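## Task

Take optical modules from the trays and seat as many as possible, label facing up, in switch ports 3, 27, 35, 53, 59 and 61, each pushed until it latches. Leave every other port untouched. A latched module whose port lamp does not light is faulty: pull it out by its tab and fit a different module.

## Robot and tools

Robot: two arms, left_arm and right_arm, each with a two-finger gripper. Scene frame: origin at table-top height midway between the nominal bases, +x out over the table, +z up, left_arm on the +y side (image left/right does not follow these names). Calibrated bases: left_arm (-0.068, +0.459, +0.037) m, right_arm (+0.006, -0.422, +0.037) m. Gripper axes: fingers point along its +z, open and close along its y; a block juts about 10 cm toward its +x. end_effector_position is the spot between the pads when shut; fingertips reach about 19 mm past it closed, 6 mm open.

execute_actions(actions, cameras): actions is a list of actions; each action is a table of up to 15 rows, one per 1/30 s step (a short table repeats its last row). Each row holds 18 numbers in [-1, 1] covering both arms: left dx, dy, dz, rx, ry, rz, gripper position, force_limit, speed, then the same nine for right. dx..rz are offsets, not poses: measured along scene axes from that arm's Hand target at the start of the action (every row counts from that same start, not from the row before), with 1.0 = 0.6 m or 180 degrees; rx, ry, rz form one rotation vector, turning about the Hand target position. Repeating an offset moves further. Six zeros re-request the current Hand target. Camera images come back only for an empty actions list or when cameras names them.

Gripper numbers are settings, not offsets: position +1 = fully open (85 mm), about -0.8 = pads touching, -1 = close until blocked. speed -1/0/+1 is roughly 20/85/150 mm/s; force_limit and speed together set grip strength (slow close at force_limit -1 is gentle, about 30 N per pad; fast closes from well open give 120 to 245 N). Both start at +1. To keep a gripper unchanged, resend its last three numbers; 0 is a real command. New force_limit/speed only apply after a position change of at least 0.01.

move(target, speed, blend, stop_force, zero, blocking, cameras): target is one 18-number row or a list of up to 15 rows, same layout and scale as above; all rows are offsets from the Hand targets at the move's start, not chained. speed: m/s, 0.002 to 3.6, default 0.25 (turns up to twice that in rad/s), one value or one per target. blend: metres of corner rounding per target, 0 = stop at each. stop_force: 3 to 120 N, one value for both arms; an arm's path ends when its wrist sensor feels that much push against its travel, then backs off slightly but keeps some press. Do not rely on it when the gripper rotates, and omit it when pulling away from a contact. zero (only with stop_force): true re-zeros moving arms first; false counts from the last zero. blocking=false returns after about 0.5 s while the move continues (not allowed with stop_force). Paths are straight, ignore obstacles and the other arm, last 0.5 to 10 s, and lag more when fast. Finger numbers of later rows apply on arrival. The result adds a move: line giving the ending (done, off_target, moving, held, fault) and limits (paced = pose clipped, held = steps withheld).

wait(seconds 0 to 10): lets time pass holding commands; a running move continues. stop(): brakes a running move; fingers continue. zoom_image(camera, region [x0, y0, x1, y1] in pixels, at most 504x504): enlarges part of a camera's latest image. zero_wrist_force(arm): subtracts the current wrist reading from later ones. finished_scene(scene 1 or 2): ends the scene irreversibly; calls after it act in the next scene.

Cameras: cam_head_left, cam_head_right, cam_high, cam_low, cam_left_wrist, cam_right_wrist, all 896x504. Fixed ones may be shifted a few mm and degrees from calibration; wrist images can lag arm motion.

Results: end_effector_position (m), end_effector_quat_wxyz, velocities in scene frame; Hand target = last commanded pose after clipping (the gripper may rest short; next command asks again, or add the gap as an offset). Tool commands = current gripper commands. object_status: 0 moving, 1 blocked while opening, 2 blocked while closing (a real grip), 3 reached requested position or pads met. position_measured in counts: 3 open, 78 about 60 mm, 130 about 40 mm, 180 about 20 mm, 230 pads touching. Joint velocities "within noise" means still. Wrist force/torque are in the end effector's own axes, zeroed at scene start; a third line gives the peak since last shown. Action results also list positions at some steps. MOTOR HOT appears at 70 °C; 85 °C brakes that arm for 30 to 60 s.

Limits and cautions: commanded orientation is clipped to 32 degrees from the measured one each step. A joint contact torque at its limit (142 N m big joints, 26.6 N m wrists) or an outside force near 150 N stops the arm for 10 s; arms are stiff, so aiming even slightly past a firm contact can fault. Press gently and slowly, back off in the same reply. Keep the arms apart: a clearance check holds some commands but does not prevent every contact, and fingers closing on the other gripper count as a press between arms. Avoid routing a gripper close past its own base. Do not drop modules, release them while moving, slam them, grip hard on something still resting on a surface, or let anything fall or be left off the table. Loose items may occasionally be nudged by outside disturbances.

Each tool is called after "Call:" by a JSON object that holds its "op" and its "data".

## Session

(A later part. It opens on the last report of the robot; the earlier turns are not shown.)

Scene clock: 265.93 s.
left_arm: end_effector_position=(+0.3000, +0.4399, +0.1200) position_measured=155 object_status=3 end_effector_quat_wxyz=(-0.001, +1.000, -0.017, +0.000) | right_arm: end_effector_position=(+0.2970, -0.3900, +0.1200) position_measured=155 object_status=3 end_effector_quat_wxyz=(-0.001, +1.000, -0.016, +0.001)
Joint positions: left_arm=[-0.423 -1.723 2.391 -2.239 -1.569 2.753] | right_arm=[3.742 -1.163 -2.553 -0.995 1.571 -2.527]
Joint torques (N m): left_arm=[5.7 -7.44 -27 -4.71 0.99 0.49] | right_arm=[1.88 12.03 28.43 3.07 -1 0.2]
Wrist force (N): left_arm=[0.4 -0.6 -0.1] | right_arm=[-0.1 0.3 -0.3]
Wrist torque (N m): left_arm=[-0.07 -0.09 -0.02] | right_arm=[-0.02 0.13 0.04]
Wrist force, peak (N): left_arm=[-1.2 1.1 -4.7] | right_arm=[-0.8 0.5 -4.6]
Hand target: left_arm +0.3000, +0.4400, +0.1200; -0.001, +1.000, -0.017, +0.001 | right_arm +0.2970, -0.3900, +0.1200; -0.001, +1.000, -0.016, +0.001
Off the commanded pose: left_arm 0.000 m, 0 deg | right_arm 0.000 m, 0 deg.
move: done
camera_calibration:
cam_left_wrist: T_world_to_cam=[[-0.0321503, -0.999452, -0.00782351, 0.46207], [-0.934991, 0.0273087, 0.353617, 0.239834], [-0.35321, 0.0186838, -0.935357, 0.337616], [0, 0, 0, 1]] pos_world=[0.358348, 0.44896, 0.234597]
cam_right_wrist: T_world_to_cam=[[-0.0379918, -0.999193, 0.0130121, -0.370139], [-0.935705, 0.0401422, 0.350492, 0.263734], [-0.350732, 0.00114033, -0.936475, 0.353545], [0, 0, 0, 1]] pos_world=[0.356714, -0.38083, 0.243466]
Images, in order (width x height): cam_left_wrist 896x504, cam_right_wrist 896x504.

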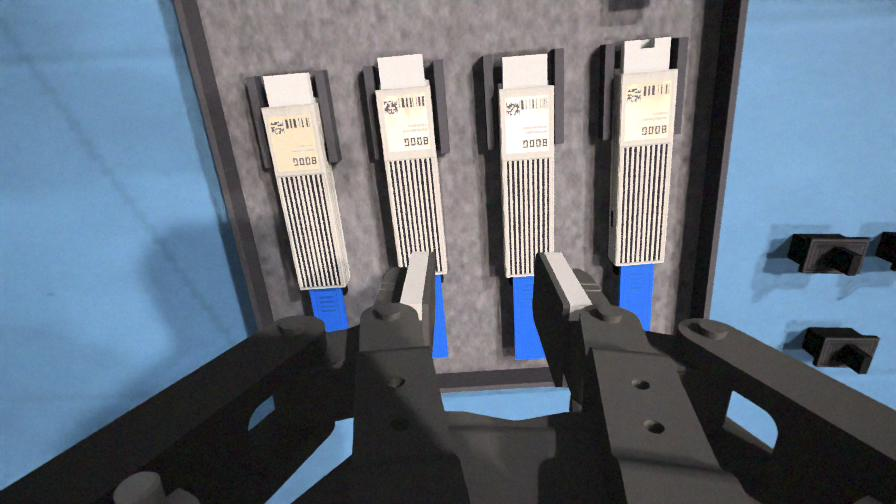

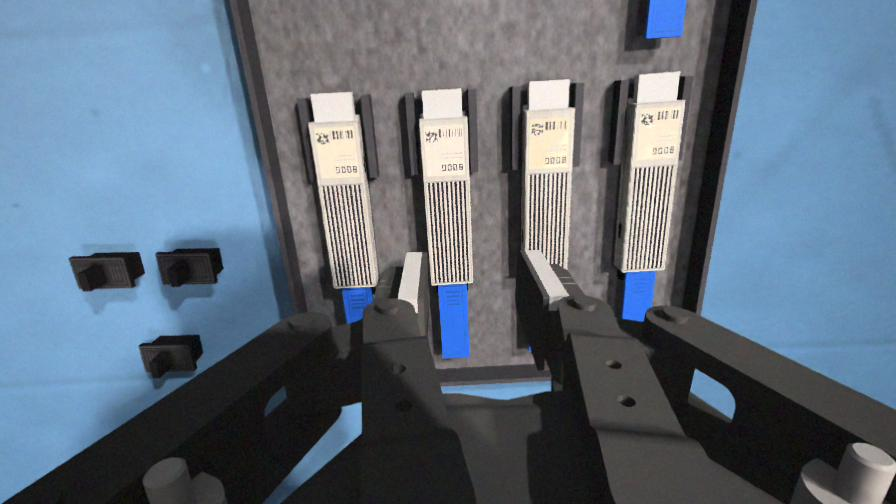

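Call:
{"op": "zoom_image", "data": {"camera": "cam_left_wrist", "region": [240, 40, 580, 300]}}

Call:
{"op": "zoom_image", "data": {"camera": "cam_right_wrist", "region": [280, 70, 710, 300]}}

Scaled by 1.482 from the camera's 896x504 image, which has a finer 1280x720 frame.

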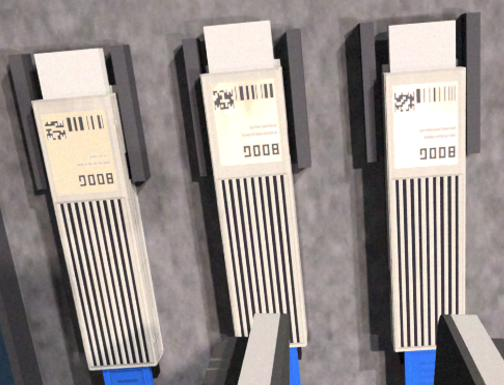

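Scaled by 1.172 from the camera's 896x504 image, which has a finer 1280x720 frame.

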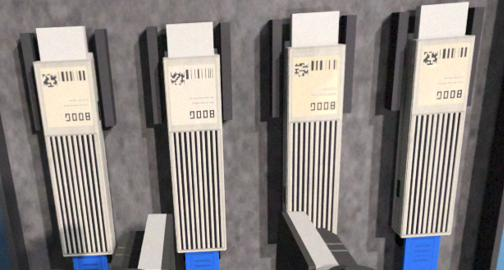

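Call:
{"op": "move", "data": {"target": [[0.0108,-0.0425,-0.0667,0,0,0.0239,-0.205,-0.7,0,0.0017,0.012,-0.0667,0,0,0.0172,-0.205,-0.7,0],[0.0108,-0.0425,-0.1442,0,0,0.0239,-0.205,-0.7,0,0.0017,0.012,-0.1458,0,0,0.0172,-0.205,-0.7,0],[0.0108,-0.0425,-0.1608,0,0,0.0239,-0.205,-0.7,0,0.0017,0.012,-0.1625,0,0,0.0172,-0.205,-0.7,0]], "speed": [0.07, 0.07, 0.0045], "stop_force": 3.5, "cameras": ["cam_left_wrist","cam_right_wrist"]}}

Scene clock: 298.20 s.
left_arm: end_effector_position=(+0.3065, +0.4145, +0.0249) position_measured=155 object_status=3 end_effector_quat_wxyz=(-0.001, +1.000, +0.021, +0.000) | right_arm: end_effector_position=(+0.2981, -0.3828, +0.0241) position_measured=155 object_status=3 end_effector_quat_wxyz=(-0.001, +1.000, +0.011, +0.001)
Joint positions: left_arm=[-0.481 -1.439 2.484 -2.616 -1.569 2.62] | right_arm=[3.763 -1.506 -2.7 -0.504 1.571 -2.561]
Joint torques (N m): left_arm=[3.31 -31.72 -25.21 -2.27 -0.44 0.49] | right_arm=[-2.16 20.51 25.66 2.11 1.88 -0.95]
Wrist force (N): left_arm=[0.7 -0.6 -2.6] | right_arm=[0.0 -0.8 -4.3]
Wrist torque (N m): left_arm=[-0.14 -0.02 -0.05] | right_arm=[-0.13 0.10 0.16]
Wrist force, peak (N): left_arm=[-5.0 -2.4 -17.2] | right_arm=[-7.4 3.6 -28.1]
Hand target: left_arm +0.3065, +0.4145, +0.0249; -0.001, +1.000, +0.021, +0.000 (not the last commanded pose) | right_arm +0.2981, -0.3828, +0.0241; -0.001, +1.000, +0.011, +0.001 (not the last commanded pose)
Off the commanded pose: left_arm 0.001 m, 0 deg | right_arm 0.002 m, 0 deg.
move: contact (left_arm, right_arm); path passed 2 of 3 targets
camera_calibration:
cam_left_wrist: T_world_to_cam=[[0.0428157, -0.999052, -0.00788826, 0.412977], [-0.9345, -0.0428394, 0.353377, 0.309224], [-0.35338, -0.00775848, -0.935448, 0.262454], [0, 0, 0, 1]] pos_world=[0.364034, 0.427869, 0.139497]
cam_right_wrist: T_world_to_cam=[[0.0160534, -0.999787, 0.0129865, -0.378029], [-0.936594, -0.0104891, 0.350259, 0.278948], [-0.350048, -0.0177859, -0.936563, 0.256641], [0, 0, 0, 1]] pos_world=[0.357166, -0.370458, 0.147566]
Images, in order (width x height): cam_left_wrist 896x504, cam_right_wrist 896x504.

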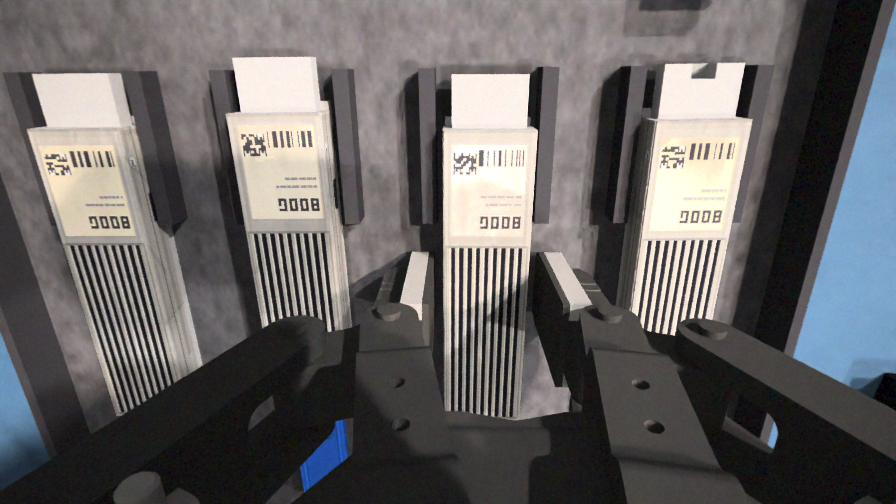

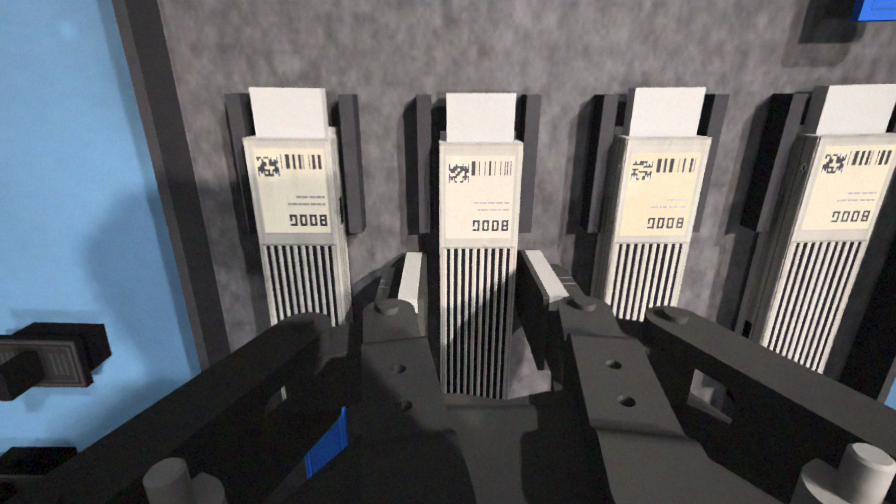

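Call:
{"op": "move", "data": {"target": [[0,0,0.0042,0,0,0,-0.205,-0.7,0,0,0,0.0042,0,0,0,-0.205,-0.7,0],[0,0,0.0042,0,0,0,-1,-0.6,-1,0,0,0.0042,0,0,0,-1,-0.6,-1],[0,0,0.1252,0,0,0,-1,-0.6,-1,0,0,0.1265,0,0,0,-1,-0.6,-1],[0.0725,-0.6692,0.1252,0,0,-0.0239,-1,-0.6,-1,0.0865,0.4147,0.1265,0,0,-0.0172,-1,-0.6,-1],[0.0725,-0.6692,0.0135,0,0,-0.0239,-1,-0.6,-1,0.0865,0.4147,0.0123,0,0,-0.0172,-1,-0.6,-1]], "speed": [0.1, 0.1, 0.15, 0.35, 0.12], "blend": [0,0,0.01,0.01,0], "cameras": []}}

Call:
{"op": "move", "data": {"target": [0,0,-0.0208,0,0,0,-1,-0.6,-1,0,0,-0.0208,0,0,0,-1,-0.6,-1], "speed": 0.007, "stop_force": 4, "cameras": ["cam_left_wrist","cam_right_wrist"]}}

Scene clock: 311.53 s.
left_arm: end_effector_position=(+0.3500, +0.0131, +0.0329) position_measured=175 object_status=2 end_effector_quat_wxyz=(-0.001, +1.000, -0.017, +0.000) | right_arm: end_effector_position=(+0.3499, -0.1341, +0.0314) position_measured=175 object_status=2 end_effector_quat_wxyz=(-0.001, +1.000, -0.016, +0.001)
Joint positions: left_arm=[-1.039 -1.035 1.812 -2.347 -1.569 2.137] | right_arm=[4.16 -1.823 -2.287 -0.601 1.57 -2.11]
Joint torques (N m): left_arm=[-4.85 -52.55 -32.12 -2.72 -1.42 0.03] | right_arm=[-6.69 29.08 29.64 3.89 -0.38 -1.38]
Wrist force (N): left_arm=[0.5 0.0 1.0] | right_arm=[-0.1 -0.1 0.6]
Wrist torque (N m): left_arm=[0.00 -0.11 -0.10] | right_arm=[0.00 0.13 0.07]
Wrist force, peak (N): left_arm=[-3.3 -1.8 -9.2] | right_arm=[-4.4 1.9 -15.5]
Hand target: left_arm +0.3500, +0.0130, +0.0330; -0.001, +1.000, -0.017, +0.001 | right_arm +0.3500, -0.1340, +0.0315; -0.001, +1.000, -0.016, +0.001
Off the commanded pose: left_arm 0.000 m, 0 deg | right_arm 0.000 m, 0 deg.
move: done
No camera images: "cameras" was empty.

Scene clock: 314.50 s.
left_arm: end_effector_position=(+0.3500, +0.0130, +0.0220) position_measured=175 object_status=2 end_effector_quat_wxyz=(-0.001, +1.000, -0.017, +0.001) | right_arm: end_effector_position=(+0.3500, -0.1340, +0.0207) position_measured=175 object_status=2 end_effector_quat_wxyz=(-0.001, +1.000, -0.016, +0.001)
Joint positions: left_arm=[-1.039 -1.016 1.818 -2.372 -1.569 2.137] | right_arm=[4.16 -1.851 -2.294 -0.566 1.57 -2.11]
Joint torques (N m): left_arm=[-5.02 -53.31 -29.86 -2.06 -0.79 -0.4] | right_arm=[-2.62 37.06 27.71 2.48 1.88 -1.29]
Wrist force (N): left_arm=[0.5 0.2 -1.9] | right_arm=[0.1 -0.1 -2.5]
Wrist torque (N m): left_arm=[-0.07 -0.08 -0.10] | right_arm=[-0.02 0.16 0.07]
Wrist force, peak (N): left_arm=[-1.1 -1.6 -12.3] | right_arm=[-2.1 1.8 -20.7]
Hand target: left_arm +0.3500, +0.0130, +0.0220; -0.001, +1.000, -0.017, +0.001 (not the last commanded pose) | right_arm +0.3500, -0.1340, +0.0207; -0.001, +1.000, -0.016, +0.001 (not the last commanded pose)
Off the commanded pose: left_arm 0.001 m, 0 deg | right_arm 0.002 m, 0 deg.
move: contact (left_arm, right_arm)
camera_calibration:
cam_left_wrist: T_world_to_cam=[[-0.0321816, -0.999451, -0.00792439, 0.036172], [-0.935069, 0.0273065, 0.353412, 0.332923], [-0.353001, 0.0187832, -0.935434, 0.271606], [0, 0, 0, 1]] pos_world=[0.408348, 0.0219596, 0.136697]
cam_right_wrist: T_world_to_cam=[[-0.0379965, -0.999193, 0.0130004, -0.111038], [-0.935816, 0.0401428, 0.350196, 0.337904], [-0.350436, 0.0011403, -0.936586, 0.278838], [0, 0, 0, 1]] pos_world=[0.409712, -0.12483, 0.144266]
Images, in order (width x height): cam_left_wrist 896x504, cam_right_wrist 896x504.

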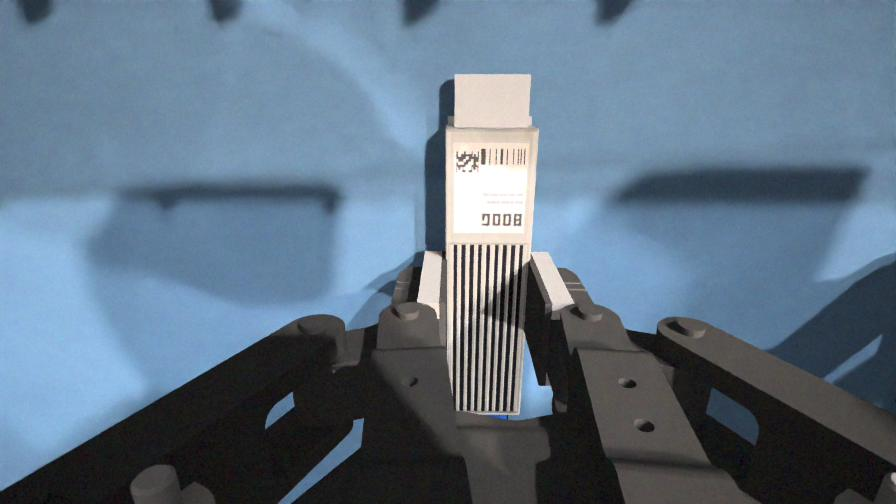

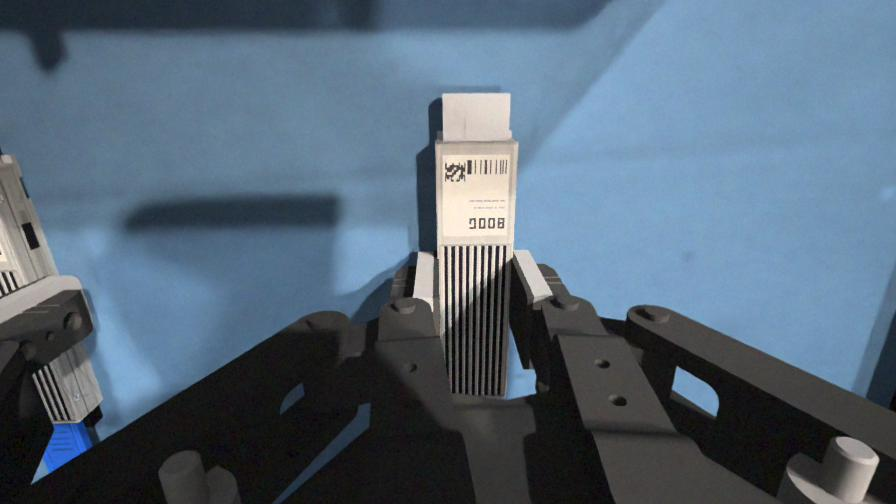

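Call:
{"op": "move", "data": {"target": [[0,0,0,0,0,0,-0.11,-0.7,-0.5,0,0,0,0,0,0,-0.11,-0.7,-0.5],[0,0,0.09,0,0,0,-0.11,-0.7,-0.5,0,0,0.09,0,0,0,-0.11,-0.7,-0.5],[-0.0807,0.0027,0.055,-0.0111,-0.3332,0,-0.11,-0.7,-0.5,-0.0823,0.0027,0.0572,-0.0111,-0.3332,0,-0.11,-0.7,-0.5],[-0.0807,0.0027,-0.0025,-0.0111,-0.3332,0,-0.11,-0.7,-0.5,-0.0823,0.0027,-0.0003,-0.0111,-0.3332,0,-0.11,-0.7,-0.5],[-0.0807,0.0027,-0.0025,-0.0111,-0.3332,0,-1,0.3,-1,-0.0823,0.0027,-0.0003,-0.0111,-0.3332,0,-1,0.3,-1],[-0.0807,0.0027,0.0533,-0.0111,-0.3332,0,-1,0.3,-1,-0.0823,0.0027,0.0547,-0.0111,-0.3332,0,-1,0.3,-1],[0.0078,0.001,0.0533,-0.0111,-0.3332,0,-1,0.3,-1,-0.0042,0.001,0.0547,-0.0111,-0.3332,0,-1,0.3,-1]], "speed": [0.1, 0.12, 0.4, 0.05, 0.1, 0.1, 0.12], "blend": [0,0.01,0,0,0,0.005,0], "cameras": ["cam_left_wrist","cam_right_wrist"]}}

Scene clock: 339.97 s.
left_arm: end_effector_position=(+0.3547, +0.0135, +0.0539) position_measured=179 object_status=2 end_effector_quat_wxyz=(+0.008, +0.866, -0.014, +0.500) | right_arm: end_effector_position=(+0.3474, -0.1334, +0.0535) position_measured=180 object_status=2 end_effector_quat_wxyz=(+0.008, +0.866, -0.014, +0.501)
Joint positions: left_arm=[-1.424 -0.895 2.204 -3.179 -0.55 1.92] | right_arm=[4.781 -1.993 -2.677 -0.182 0.528 -1.409]
Joint torques (N m): left_arm=[4.68 -49.93 3.99 -3.17 3.23 1.08] | right_arm=[0.31 33.23 -4.3 3.72 -0.47 -0.89]
Wrist force (N): left_arm=[-4.2 0.6 -0.1] | right_arm=[-0.9 0.2 0.3]
Wrist torque (N m): left_arm=[0.18 0.24 0.02] | right_arm=[0.11 -0.29 -0.10]
Wrist force, peak (N): left_arm=[-6.2 0.1 0.5] | right_arm=[6.2 0.3 -4.9]
Hand target: left_arm +0.3547, +0.0136, +0.0540; +0.008, +0.866, -0.014, +0.500 | right_arm +0.3474, -0.1334, +0.0536; +0.008, +0.866, -0.014, +0.501
Off the commanded pose: left_arm 0.000 m, 0 deg | right_arm 0.000 m, 0 deg.
move: done
camera_calibration:
cam_left_wrist: T_world_to_cam=[[-0.0259539, -0.999659, -0.00299084, 0.0347101], [-0.773411, 0.0219753, -0.633524, 0.321947], [0.633373, -0.0141293, -0.773718, -0.0550706], [0, 0, 0, 1]] pos_world=[0.284779, 0.0268453, 0.161456]
cam_right_wrist: T_world_to_cam=[[-0.0469573, -0.998894, 0.00256899, -0.107222], [-0.770757, 0.0345966, -0.636189, 0.318755], [0.635396, -0.0318538, -0.771529, -0.0470879], [0, 0, 0, 1]] pos_world=[0.270567, -0.119631, 0.166734]
Images, in order (width x height): cam_left_wrist 896x504, cam_right_wrist 896x504.

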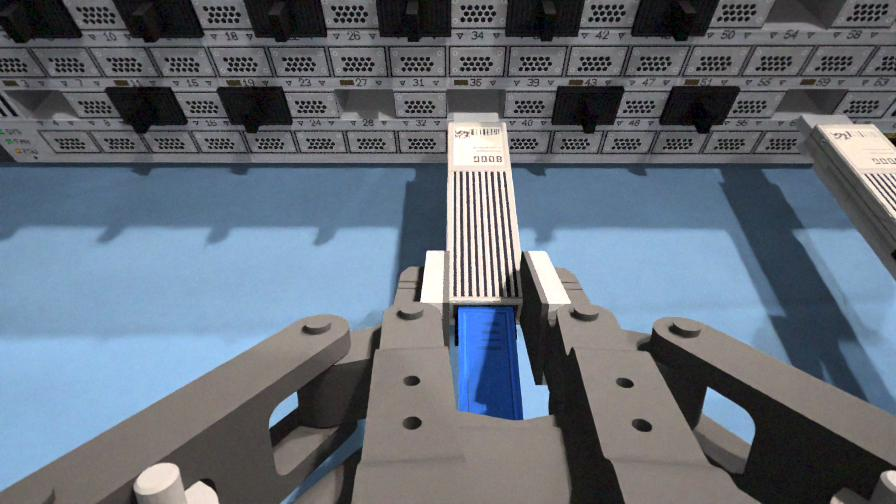

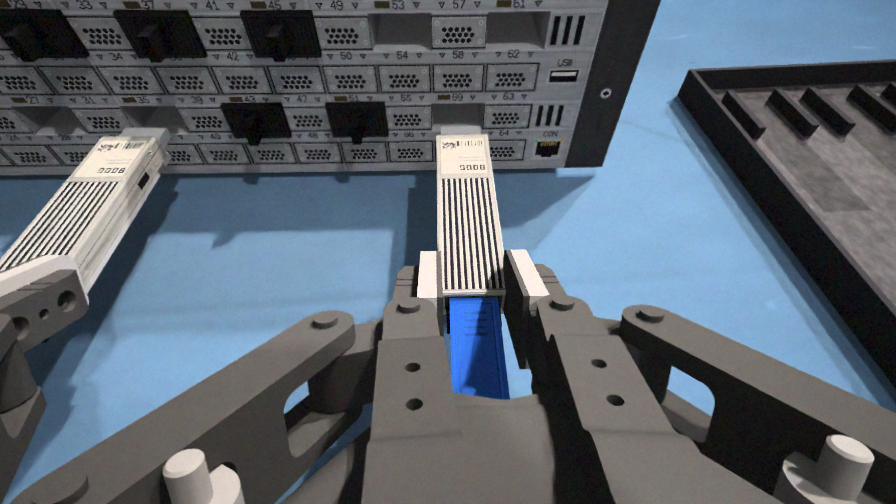

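Call:
{"op": "move", "data": {"target": [0.0365,-0.0012,0,0,0,0,-1,0.3,-1,0.0333,-0.0011,0,0,0,0,-1,0.3,-1], "speed": 0.05, "stop_force": 5, "cameras": ["cam_left_wrist","cam_right_wrist"]}}

Call:
{"op": "zoom_image", "data": {"camera": "cam_left_wrist", "region": [400, 90, 560, 190]}}

Call:
{"op": "zoom_image", "data": {"camera": "cam_right_wrist", "region": [390, 90, 550, 190]}}

Scene clock: 345.73 s.
left_arm: end_effector_position=(+0.3766, +0.0129, +0.0540) position_measured=179 object_status=2 end_effector_quat_wxyz=(+0.008, +0.866, -0.014, +0.500) | right_arm: end_effector_position=(+0.3674, -0.1341, +0.0536) position_measured=180 object_status=2 end_effector_quat_wxyz=(+0.008, +0.866, -0.014, +0.501)
Joint positions: left_arm=[-1.378 -0.867 2.166 -3.239 -0.565 2.002] | right_arm=[4.713 -2.054 -2.658 -0.024 0.522 -1.544]
Joint torques (N m): left_arm=[-5.93 -51.49 3.82 -1.57 3.21 0.53] | right_arm=[9.94 35.34 -6.75 3.39 0.01 -1.01]
Wrist force (N): left_arm=[-4.2 0.9 0.1] | right_arm=[-0.9 0.1 0.5]
Wrist torque (N m): left_arm=[0.22 0.26 0.00] | right_arm=[0.07 -0.30 -0.04]
Wrist force, peak (N): left_arm=[-4.9 0.7 -0.6] | right_arm=[-1.3 0.0 0.6]
Hand target: left_arm +0.3766, +0.0129, +0.0540; +0.008, +0.866, -0.014, +0.500 | right_arm +0.3674, -0.1341, +0.0536; +0.008, +0.866, -0.014, +0.501
Off the commanded pose: left_arm 0.000 m, 0 deg | right_arm 0.000 m, 0 deg.
move: done
camera_calibration:
cam_left_wrist: T_world_to_cam=[[-0.0258781, -0.999661, -0.00292942, 0.0345458], [-0.773373, 0.0218768, -0.633573, 0.338963], [0.633423, -0.0141301, -0.773677, -0.0688958], [0, 0, 0, 1]] pos_world=[0.306679, 0.0261451, 0.161556]
cam_right_wrist: T_world_to_cam=[[-0.046894, -0.998897, 0.00249184, -0.106989], [-0.770759, 0.0345969, -0.636186, 0.334195], [0.635398, -0.0317539, -0.771531, -0.0598062], [0, 0, 0, 1]] pos_world=[0.290567, -0.120332, 0.166734]
Images, in order (width x height): cam_left_wrist 896x504, cam_right_wrist 896x504.

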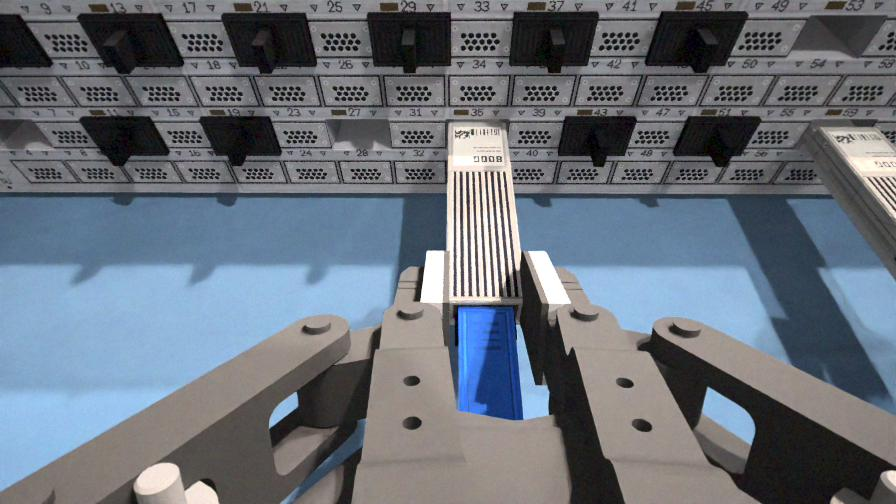

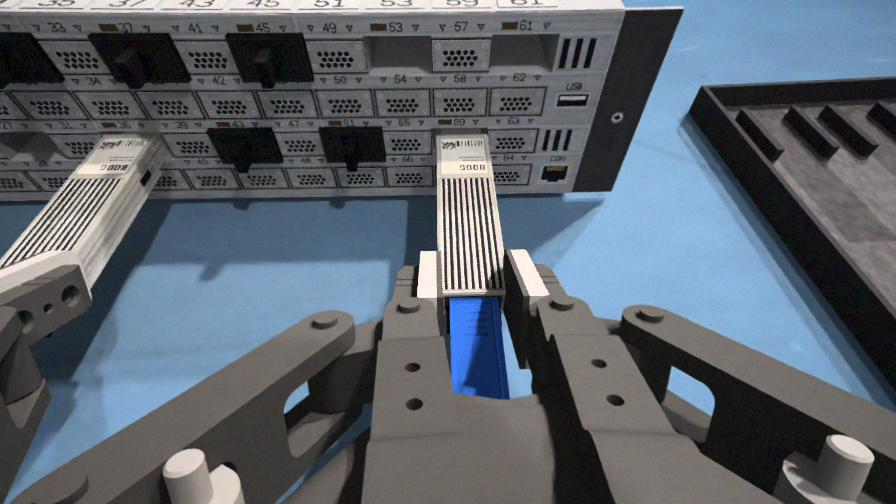

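Scaled by 3.150 from the camera's 896x504 image, which has a finer 1280x720 frame.

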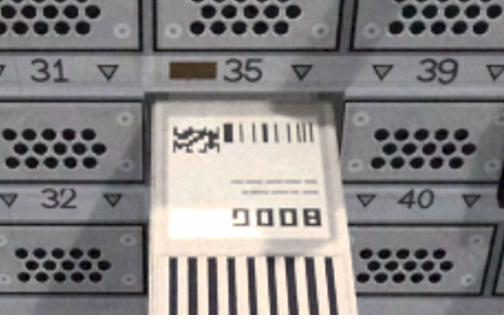

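Scaled by 3.150 from the camera's 896x504 image, which has a finer 1280x720 frame.

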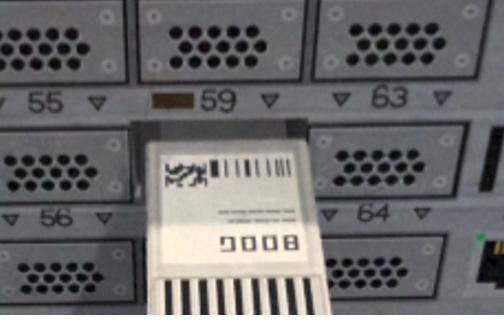

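Call:
{"op": "move", "data": {"target": [[0,0,0,0,0,0,-1,0.3,-1,0,0.0017,0,0,0,0,-1,0.3,-1],[0.0167,-0.0005,0,0,0,0,-1,0.3,-1,0.0167,0.0012,0,0,0,0,-1,0.3,-1]], "speed": [0.01, 0.012], "stop_force": 5, "cameras": ["cam_right_wrist"]}}

Call:
{"op": "zoom_image", "data": {"camera": "cam_right_wrist", "region": [390, 100, 550, 200]}}

Scene clock: 352.97 s.
left_arm: end_effector_position=(+0.3866, +0.0126, +0.0540) position_measured=179 object_status=2 end_effector_quat_wxyz=(+0.008, +0.866, -0.014, +0.500) | right_arm: end_effector_position=(+0.3774, -0.1333, +0.0536) position_measured=180 object_status=2 end_effector_quat_wxyz=(+0.008, +0.866, -0.014, +0.501)
Joint positions: left_arm=[-1.358 -0.855 2.148 -3.263 -0.572 2.037] | right_arm=[4.68 -2.082 -2.642 0.047 0.522 -1.611]
Joint torques (N m): left_arm=[-6.26 -51.94 3.67 -1.57 3 -1.85] | right_arm=[10.22 36.25 -7.64 1.21 0.17 1.57]
Wrist force (N): left_arm=[-4.2 1.0 0.0] | right_arm=[-1.0 0.3 0.5]
Wrist torque (N m): left_arm=[0.25 0.30 -0.05] | right_arm=[0.10 -0.20 0.00]
Wrist force, peak (N): left_arm=[-4.7 1.1 -0.2] | right_arm=[-1.3 0.2 0.7]
Hand target: left_arm +0.3866, +0.0126, +0.0540; +0.008, +0.866, -0.014, +0.500 | right_arm +0.3774, -0.1333, +0.0536; +0.008, +0.866, -0.014, +0.501
Off the commanded pose: left_arm 0.000 m, 0 deg | right_arm 0.000 m, 0 deg.
move: done
camera_calibration:
cam_right_wrist: T_world_to_cam=[[-0.046894, -0.998897, 0.00249184, -0.105821], [-0.770759, 0.0345969, -0.636186, 0.341878], [0.635398, -0.0317539, -0.771531, -0.066138], [0, 0, 0, 1]] pos_world=[0.300567, -0.119632, 0.166734]
Images, in order (width x height): cam_right_wrist 896x504.

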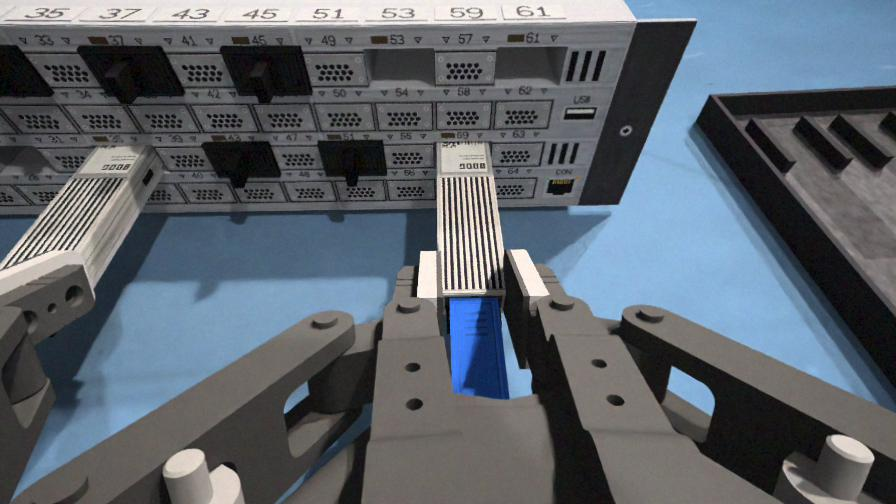

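Scaled by 3.150 from the camera's 896x504 image, which has a finer 1280x720 frame.

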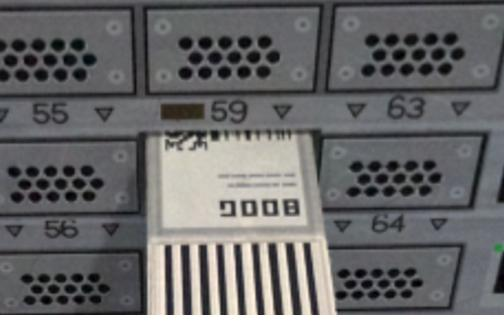

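Call:
{"op": "move", "data": {"target": [0.0667,-0.0021,0,0,0,0,-1,0.3,-1,0.0667,-0.0021,0,0,0,0,-1,0.3,-1], "speed": 0.04, "stop_force": 22, "cameras": []}}

Scene clock: 357.10 s.
left_arm: end_effector_position=(+0.4266, +0.0113, +0.0540) position_measured=179 object_status=2 end_effector_quat_wxyz=(+0.008, +0.866, -0.014, +0.500) | right_arm: end_effector_position=(+0.4175, -0.1346, +0.0536) position_measured=180 object_status=2 end_effector_quat_wxyz=(+0.008, +0.866, -0.014, +0.501)
Joint positions: left_arm=[-1.279 -0.809 2.07 -3.337 -0.607 2.164] | right_arm=[4.552 -2.178 -2.574 0.29 0.541 -1.861]
Joint torques (N m): left_arm=[-7.46 -55.85 2.71 -2.26 3.23 -1.1] | right_arm=[11 40.23 -7.99 1.83 -4.18 -1.01]
Wrist force (N): left_arm=[-5.4 1.0 5.9] | right_arm=[-0.3 0.3 3.6]
Wrist torque (N m): left_arm=[0.14 0.33 0.04] | right_arm=[0.09 -0.21 -0.05]
Wrist force, peak (N): left_arm=[-9.9 0.1 -6.9] | right_arm=[-4.9 0.7 -5.2]
Hand target: left_arm +0.4266, +0.0113, +0.0540; +0.008, +0.866, -0.014, +0.500 | right_arm +0.4175, -0.1346, +0.0536; +0.008, +0.866, -0.014, +0.501
Off the commanded pose: left_arm 0.000 m, 0 deg | right_arm 0.000 m, 0 deg.
move: done
No camera images: "cameras" was empty.

Call:
{"op": "move", "data": {"target": [0.0293,-0.0009,0,0,0,0,-1,0.3,-1,0.029,-0.0009,0,0,0,0,-1,0.3,-1], "speed": 0.03, "stop_force": 72, "cameras": ["cam_left_wrist","cam_right_wrist"]}}

Scene clock: 360.77 s.
left_arm: end_effector_position=(+0.4442, +0.0108, +0.0540) position_measured=179 object_status=2 end_effector_quat_wxyz=(+0.008, +0.866, -0.014, +0.500) | right_arm: end_effector_position=(+0.4349, -0.1351, +0.0536) position_measured=180 object_status=2 end_effector_quat_wxyz=(+0.008, +0.866, -0.014, +0.501)
Joint positions: left_arm=[-1.246 -0.79 2.034 -3.36 -0.623 2.214] | right_arm=[4.5 -2.209 -2.539 0.368 0.556 -1.957]
Joint torques (N m): left_arm=[15.06 -57.42 -6.25 -3.33 8.06 -1.81] | right_arm=[-0.94 41.88 -3.97 2.14 -9.08 -0.06]
Wrist force (N): left_arm=[-33.8 -0.4 -46.4] | right_arm=[-22.6 -0.5 -34.2]
Wrist torque (N m): left_arm=[0.15 0.33 0.01] | right_arm=[0.06 -0.36 -0.08]
Wrist force, peak (N): left_arm=[-37.3 -1.5 -56.6] | right_arm=[-28.9 0.7 -44.7]
Hand target: left_arm +0.4442, +0.0108, +0.0540; +0.008, +0.866, -0.014, +0.500 | right_arm +0.4349, -0.1351, +0.0536; +0.008, +0.866, -0.014, +0.501
Off the commanded pose: left_arm 0.000 m, 0 deg | right_arm 0.000 m, 0 deg.
move: done
camera_calibration:
cam_left_wrist: T_world_to_cam=[[-0.0258907, -0.99966, -0.00307213, 0.0342238], [-0.773324, 0.0219759, -0.633631, 0.391277], [0.633483, -0.0140294, -0.77363, -0.111777], [0, 0, 0, 1]] pos_world=[0.374279, 0.0240453, 0.161556]
cam_right_wrist: T_world_to_cam=[[-0.046894, -0.998897, 0.00249184, -0.104927], [-0.770759, 0.0345969, -0.636186, 0.386182], [0.635398, -0.0317539, -0.771531, -0.102667], [0, 0, 0, 1]] pos_world=[0.357967, -0.121432, 0.166734]
Images, in order (width x height): cam_left_wrist 896x504, cam_right_wrist 896x504.

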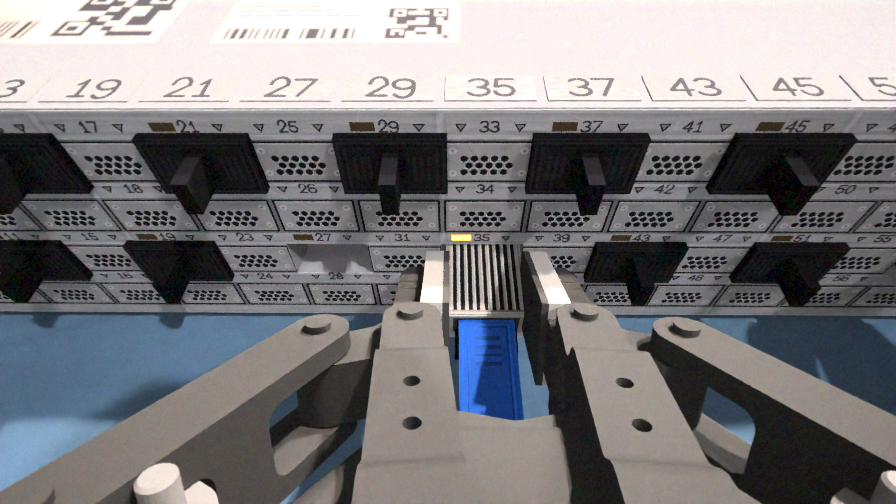

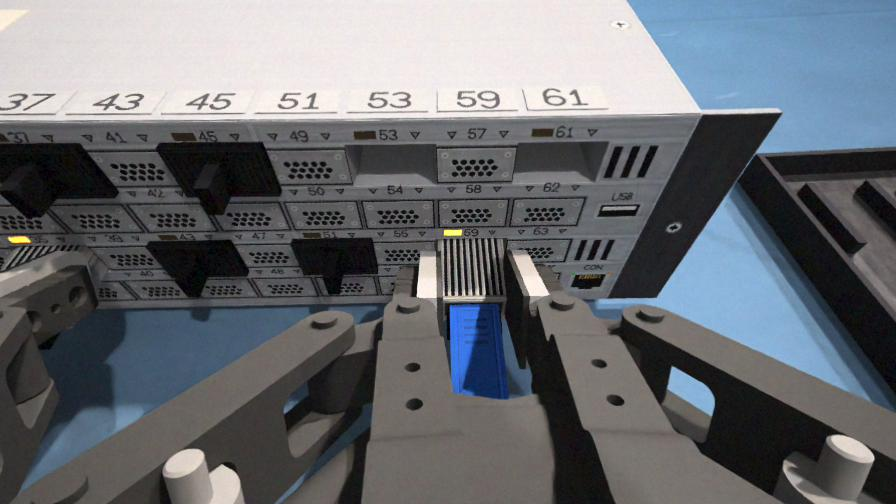

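Call:
{"op": "move", "data": {"target": [[-0.0013,0,0,0,0,0,-1,0.3,-1,-0.0013,0,0,0,0,0,-1,0.3,-1],[-0.0013,0,0,0,0,0,-0.15,-0.7,-0.5,-0.0013,0,0,0,0,0,-0.15,-0.7,-0.5],[-0.1023,0.0034,0.0583,0,0,0,-0.15,-0.7,-0.5,-0.1023,0.0034,0.0583,0,0,0,-0.15,-0.7,-0.5],[-0.207,0.082,0.1267,0.0111,0.3332,0,-0.15,-0.7,-0.5,-0.2082,-0.0248,0.1273,0.0111,0.3332,0,-0.15,-0.7,-0.5],[-0.2253,0.7608,0.0767,-0.0014,0.3336,0.0216,-0.205,-0.7,-0.5,-0.2273,-0.3215,0.0773,0.0021,0.3335,0.0156,-0.205,-0.7,-0.5]], "speed": [0.015, 0.01, 0.12, 0.4, 0.4], "blend": [0,0,0,0.02,0], "cameras": ["cam_left_wrist","cam_right_wrist"]}}

Scene clock: 379.83 s.
left_arm: end_effector_position=(+0.3090, +0.4672, +0.1000) position_measured=155 object_status=3 end_effector_quat_wxyz=(-0.001, +1.000, +0.021, +0.000) | right_arm: end_effector_position=(+0.2985, -0.3280, +0.0999) position_measured=155 object_status=3 end_effector_quat_wxyz=(-0.001, +1.000, +0.011, +0.001)
Joint positions: left_arm=[-0.341 -1.653 2.4 -2.317 -1.569 2.76] | right_arm=[3.92 -1.269 -2.56 -0.882 1.571 -2.404]
Joint torques (N m): left_arm=[7.02 -28.09 -6.72 -1.24 1.39 1.29] | right_arm=[-2.75 -2.63 34.44 1.26 -1.85 -1.44]
Wrist force (N): left_arm=[0.8 -1.0 0.1] | right_arm=[-0.1 0.7 -0.4]
Wrist torque (N m): left_arm=[-0.13 -0.16 -0.05] | right_arm=[0.03 0.15 0.02]
Wrist force, peak (N): left_arm=[-33.9 -0.2 -46.5] | right_arm=[-23.0 -0.3 -34.5]
Hand target: left_arm +0.3090, +0.4672, +0.1000; -0.001, +1.000, +0.021, +0.000 | right_arm +0.2985, -0.3280, +0.0999; -0.001, +1.000, +0.011, +0.001
Off the commanded pose: left_arm 0.000 m, 0 deg | right_arm 0.000 m, 0 deg.
move: done
camera_calibration:
cam_left_wrist: T_world_to_cam=[[0.0426273, -0.99906, -0.00783766, 0.466175], [-0.93435, -0.0426419, 0.353795, 0.28704], [-0.353797, -0.00775822, -0.93529, 0.334118], [0, 0, 0, 1]] pos_world=[0.366534, 0.480569, 0.214597]
cam_right_wrist: T_world_to_cam=[[0.0161519, -0.999786, 0.0129475, -0.324261], [-0.936515, -0.0105911, 0.350469, 0.2533], [-0.350256, -0.0177863, -0.936485, 0.328934], [0, 0, 0, 1]] pos_world=[0.357668, -0.315658, 0.223466]
Images, in order (width x height): cam_left_wrist 896x504, cam_right_wrist 896x504.

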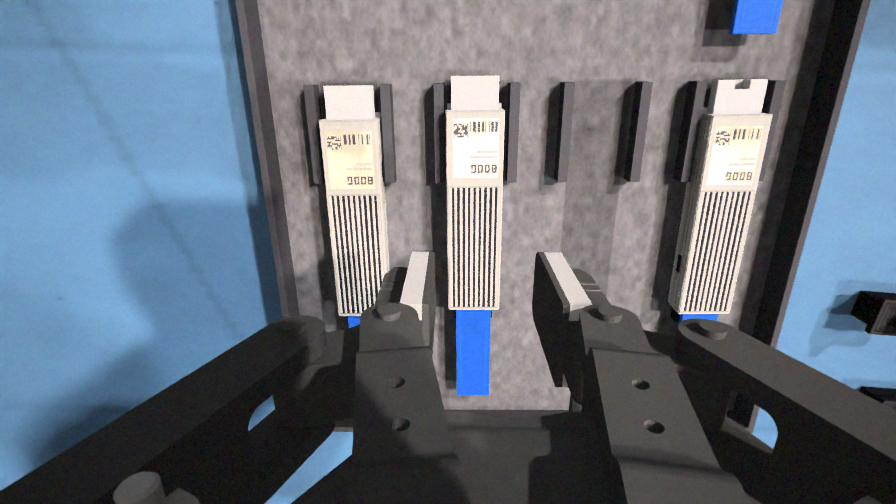

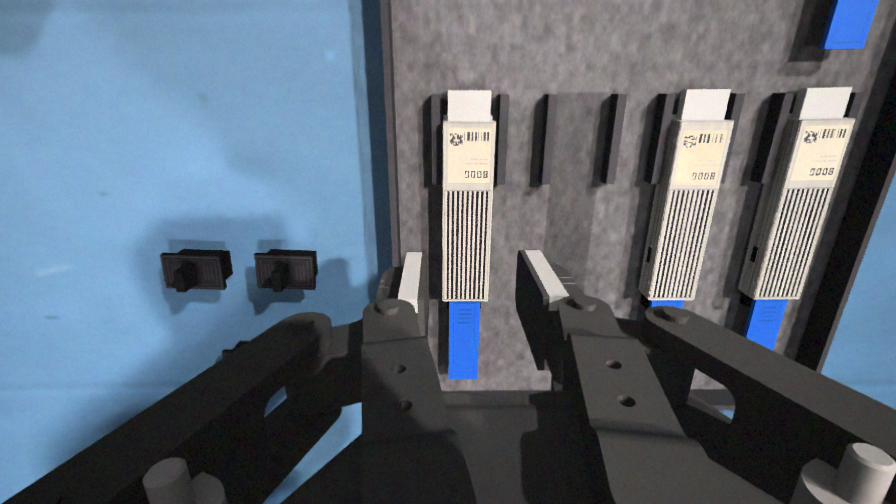

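Call:
{"op": "move", "data": {"target": [[0.0033,-0.0012,-0.1108,0,0,0,-0.205,-0.7,-0.5,0.0065,-0.0027,-0.1123,0,0,0,-0.205,-0.7,-0.5],[0.0033,-0.0012,-0.1275,0,0,0,-0.205,-0.7,-0.5,0.0065,-0.0027,-0.129,0,0,0,-0.205,-0.7,-0.5]], "speed": [0.07, 0.005], "stop_force": 3.5, "cameras": ["cam_left_wrist","cam_right_wrist"]}}

Scene clock: 396.03 s.
left_arm: end_effector_position=(+0.3110, +0.4665, +0.0249) position_measured=155 object_status=3 end_effector_quat_wxyz=(-0.001, +1.000, +0.021, +0.000) | right_arm: end_effector_position=(+0.3024, -0.3297, +0.0241) position_measured=155 object_status=3 end_effector_quat_wxyz=(-0.001, +1.000, +0.011, +0.001)
Joint positions: left_arm=[-0.341 -1.434 2.478 -2.614 -1.569 2.76] | right_arm=[3.906 -1.551 -2.659 -0.5 1.571 -2.418]
Joint torques (N m): left_arm=[6.32 -32.18 -26.38 -2.18 -0.16 1.03] | right_arm=[9.27 23.04 25.61 1.61 2.13 1.28]
Wrist force (N): left_arm=[1.0 -1.4 -1.6] | right_arm=[-0.9 0.3 -4.2]
Wrist torque (N m): left_arm=[-0.20 -0.15 -0.01] | right_arm=[0.02 0.22 0.15]
Wrist force, peak (N): left_arm=[-3.8 -2.3 -16.6] | right_arm=[-7.5 5.5 -30.3]
Hand target: left_arm +0.3110, +0.4665, +0.0249; -0.001, +1.000, +0.021, +0.000 (not the last commanded pose) | right_arm +0.3024, -0.3297, +0.0241; -0.001, +1.000, +0.011, +0.001 (not the last commanded pose)
Off the commanded pose: left_arm 0.001 m, 0 deg | right_arm 0.002 m, 0 deg.
move: contact (left_arm, right_arm); path passed 1 of 2 targets
camera_calibration:
cam_left_wrist: T_world_to_cam=[[0.0426251, -0.99906, -0.00784115, 0.464803], [-0.934317, -0.0426403, 0.353882, 0.315424], [-0.353884, -0.00775815, -0.935257, 0.264607], [0, 0, 0, 1]] pos_world=[0.368534, 0.479869, 0.139498]
cam_right_wrist: T_world_to_cam=[[0.0160583, -0.999787, 0.0129827, -0.324912], [-0.936516, -0.0104911, 0.350467, 0.283569], [-0.350256, -0.0177864, -0.936485, 0.259192], [0, 0, 0, 1]] pos_world=[0.361568, -0.317258, 0.147566]
Images, in order (width x height): cam_left_wrist 896x504, cam_right_wrist 896x504.

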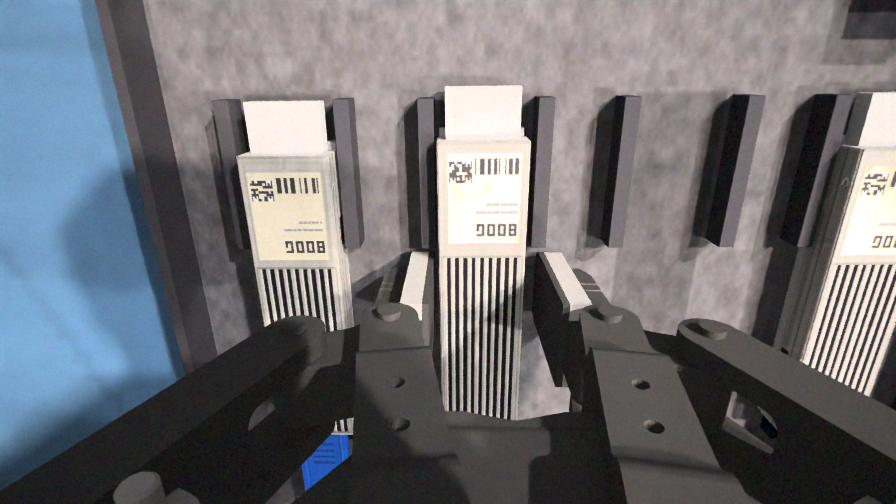

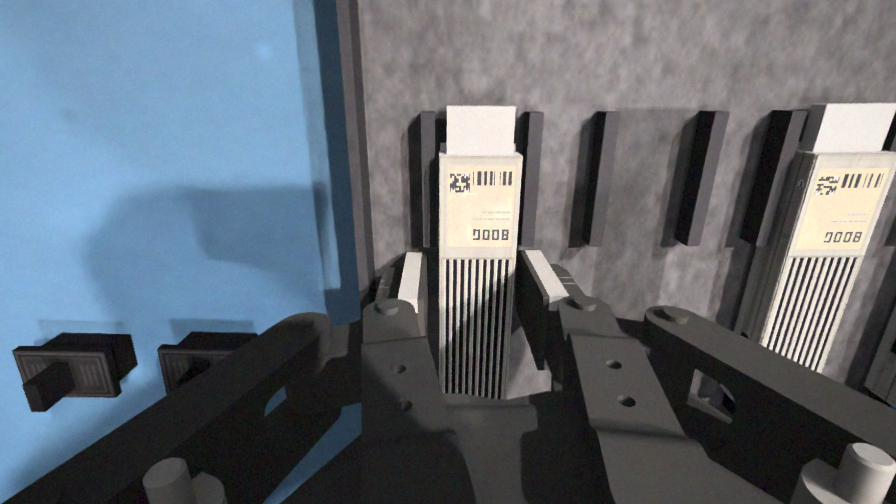

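Call:
{"op": "move", "data": {"target": [[0,0,0.0042,0,0,0,-0.205,-0.7,-0.5,0,0,0.0042,0,0,0,-0.205,-0.7,-0.5],[0,0,0.0042,0,0,0,-1,-0.6,-1,0,0,0.0042,0,0,0,-1,-0.6,-1],[0,0,0.1252,0,0,0,-1,-0.6,-1,0,0,0.1265,0,0,0,-1,-0.6,-1],[0.065,-0.6742,0.1252,0,0,-0.0239,-1,-0.6,-1,0.0793,0.2828,0.1265,0,0,-0.0172,-1,-0.6,-1],[0.065,-0.6742,0.0125,0,0,-0.0239,-1,-0.6,-1,0.0793,0.2828,0.0115,0,0,-0.0172,-1,-0.6,-1]], "speed": [0.1, 0.1, 0.15, 0.35, 0.12], "blend": [0,0,0.01,0.01,0], "cameras": []}}

Call:
{"op": "move", "data": {"target": [0,0,-0.0208,0,0,0,-1,-0.6,-1,0,0,-0.0208,0,0,0,-1,-0.6,-1], "speed": 0.007, "stop_force": 4, "cameras": ["cam_left_wrist","cam_right_wrist"]}}

Scene clock: 412.20 s.
left_arm: end_effector_position=(+0.3500, +0.0621, +0.0323) position_measured=175 object_status=2 end_effector_quat_wxyz=(-0.001, +1.000, -0.017, +0.000) | right_arm: end_effector_position=(+0.3499, -0.1601, +0.0310) position_measured=175 object_status=2 end_effector_quat_wxyz=(-0.001, +1.000, -0.016, +0.000)
Joint positions: left_arm=[-0.994 -1.094 1.919 -2.394 -1.569 2.182] | right_arm=[4.125 -1.794 -2.332 -0.586 1.571 -2.145]
Joint torques (N m): left_arm=[-4.68 -48.66 -30.63 -2.86 -1.42 -1.35] | right_arm=[-6.84 26.41 29.7 3.94 -1 -1.29]
Wrist force (N): left_arm=[0.7 -0.7 1.0] | right_arm=[-0.5 0.3 0.5]
Wrist torque (N m): left_arm=[-0.10 -0.12 -0.08] | right_arm=[0.05 0.19 0.03]
Wrist force, peak (N): left_arm=[-2.6 -2.0 -9.6] | right_arm=[-4.9 3.5 -17.2]
Hand target: left_arm +0.3500, +0.0620, +0.0324; -0.001, +1.000, -0.017, +0.000 | right_arm +0.3500, -0.1600, +0.0310; -0.001, +1.000, -0.016, +0.001
Off the commanded pose: left_arm 0.000 m, 0 deg | right_arm 0.000 m, 0 deg.
move: done
No camera images: "cameras" was empty.

Scene clock: 415.17 s.
left_arm: end_effector_position=(+0.3500, +0.0620, +0.0219) position_measured=175 object_status=2 end_effector_quat_wxyz=(-0.001, +1.000, -0.017, +0.000) | right_arm: end_effector_position=(+0.3500, -0.1600, +0.0208) position_measured=175 object_status=2 end_effector_quat_wxyz=(-0.001, +1.000, -0.016, +0.001)
Joint positions: left_arm=[-0.994 -1.075 1.925 -2.42 -1.569 2.182] | right_arm=[4.125 -1.822 -2.339 -0.55 1.571 -2.145]
Joint torques (N m): left_arm=[-4.57 -50.48 -29.16 -2.35 -1.52 -1.56] | right_arm=[-1.22 36.73 27.95 3.71 1.26 -0.09]
Wrist force (N): left_arm=[1.0 -0.3 -1.5] | right_arm=[-0.5 0.2 0.0]
Wrist torque (N m): left_arm=[-0.12 -0.16 -0.09] | right_arm=[0.03 0.22 0.03]
Wrist force, peak (N): left_arm=[-0.9 -1.8 -12.9] | right_arm=[-2.6 1.7 -17.7]
Hand target: left_arm +0.3500, +0.0620, +0.0219; -0.001, +1.000, -0.017, +0.000 (not the last commanded pose) | right_arm +0.3500, -0.1600, +0.0208; -0.001, +1.000, -0.016, +0.001 (not the last commanded pose)
Off the commanded pose: left_arm 0.002 m, 0 deg | right_arm 0.002 m, 0 deg.
move: contact (left_arm, right_arm)
camera_calibration:
cam_left_wrist: T_world_to_cam=[[-0.0324101, -0.999443, -0.00793344, 0.0852386], [-0.934904, 0.0275085, 0.353833, 0.331481], [-0.353418, 0.0188848, -0.935275, 0.270734], [0, 0, 0, 1]] pos_world=[0.408348, 0.0709598, 0.136598]
cam_right_wrist: T_world_to_cam=[[-0.0379918, -0.999193, 0.0130121, -0.13702], [-0.935705, 0.0401422, 0.350492, 0.338862], [-0.350732, 0.00114033, -0.936475, 0.278973], [0, 0, 0, 1]] pos_world=[0.409714, -0.15083, 0.144266]
Images, in order (width x height): cam_left_wrist 896x504, cam_right_wrist 896x504.

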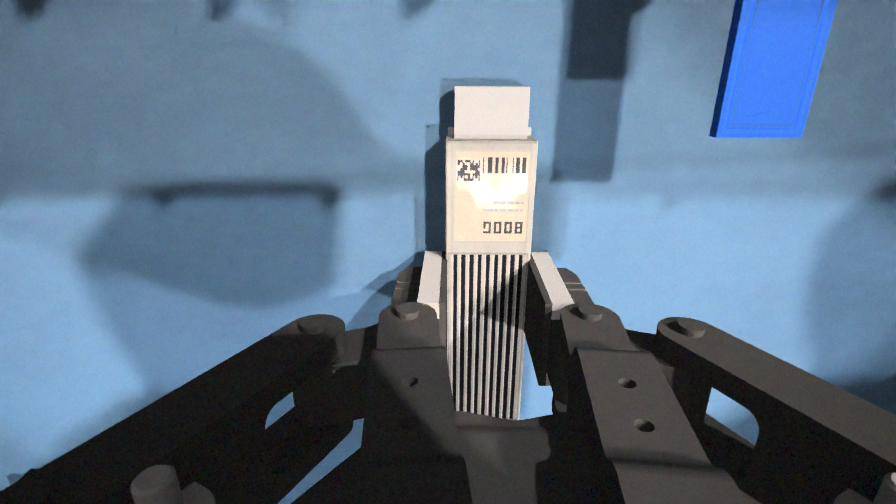

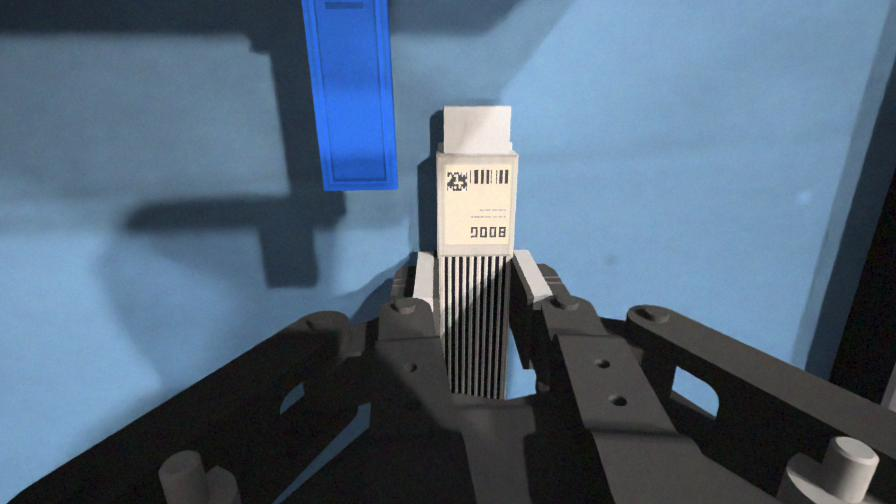

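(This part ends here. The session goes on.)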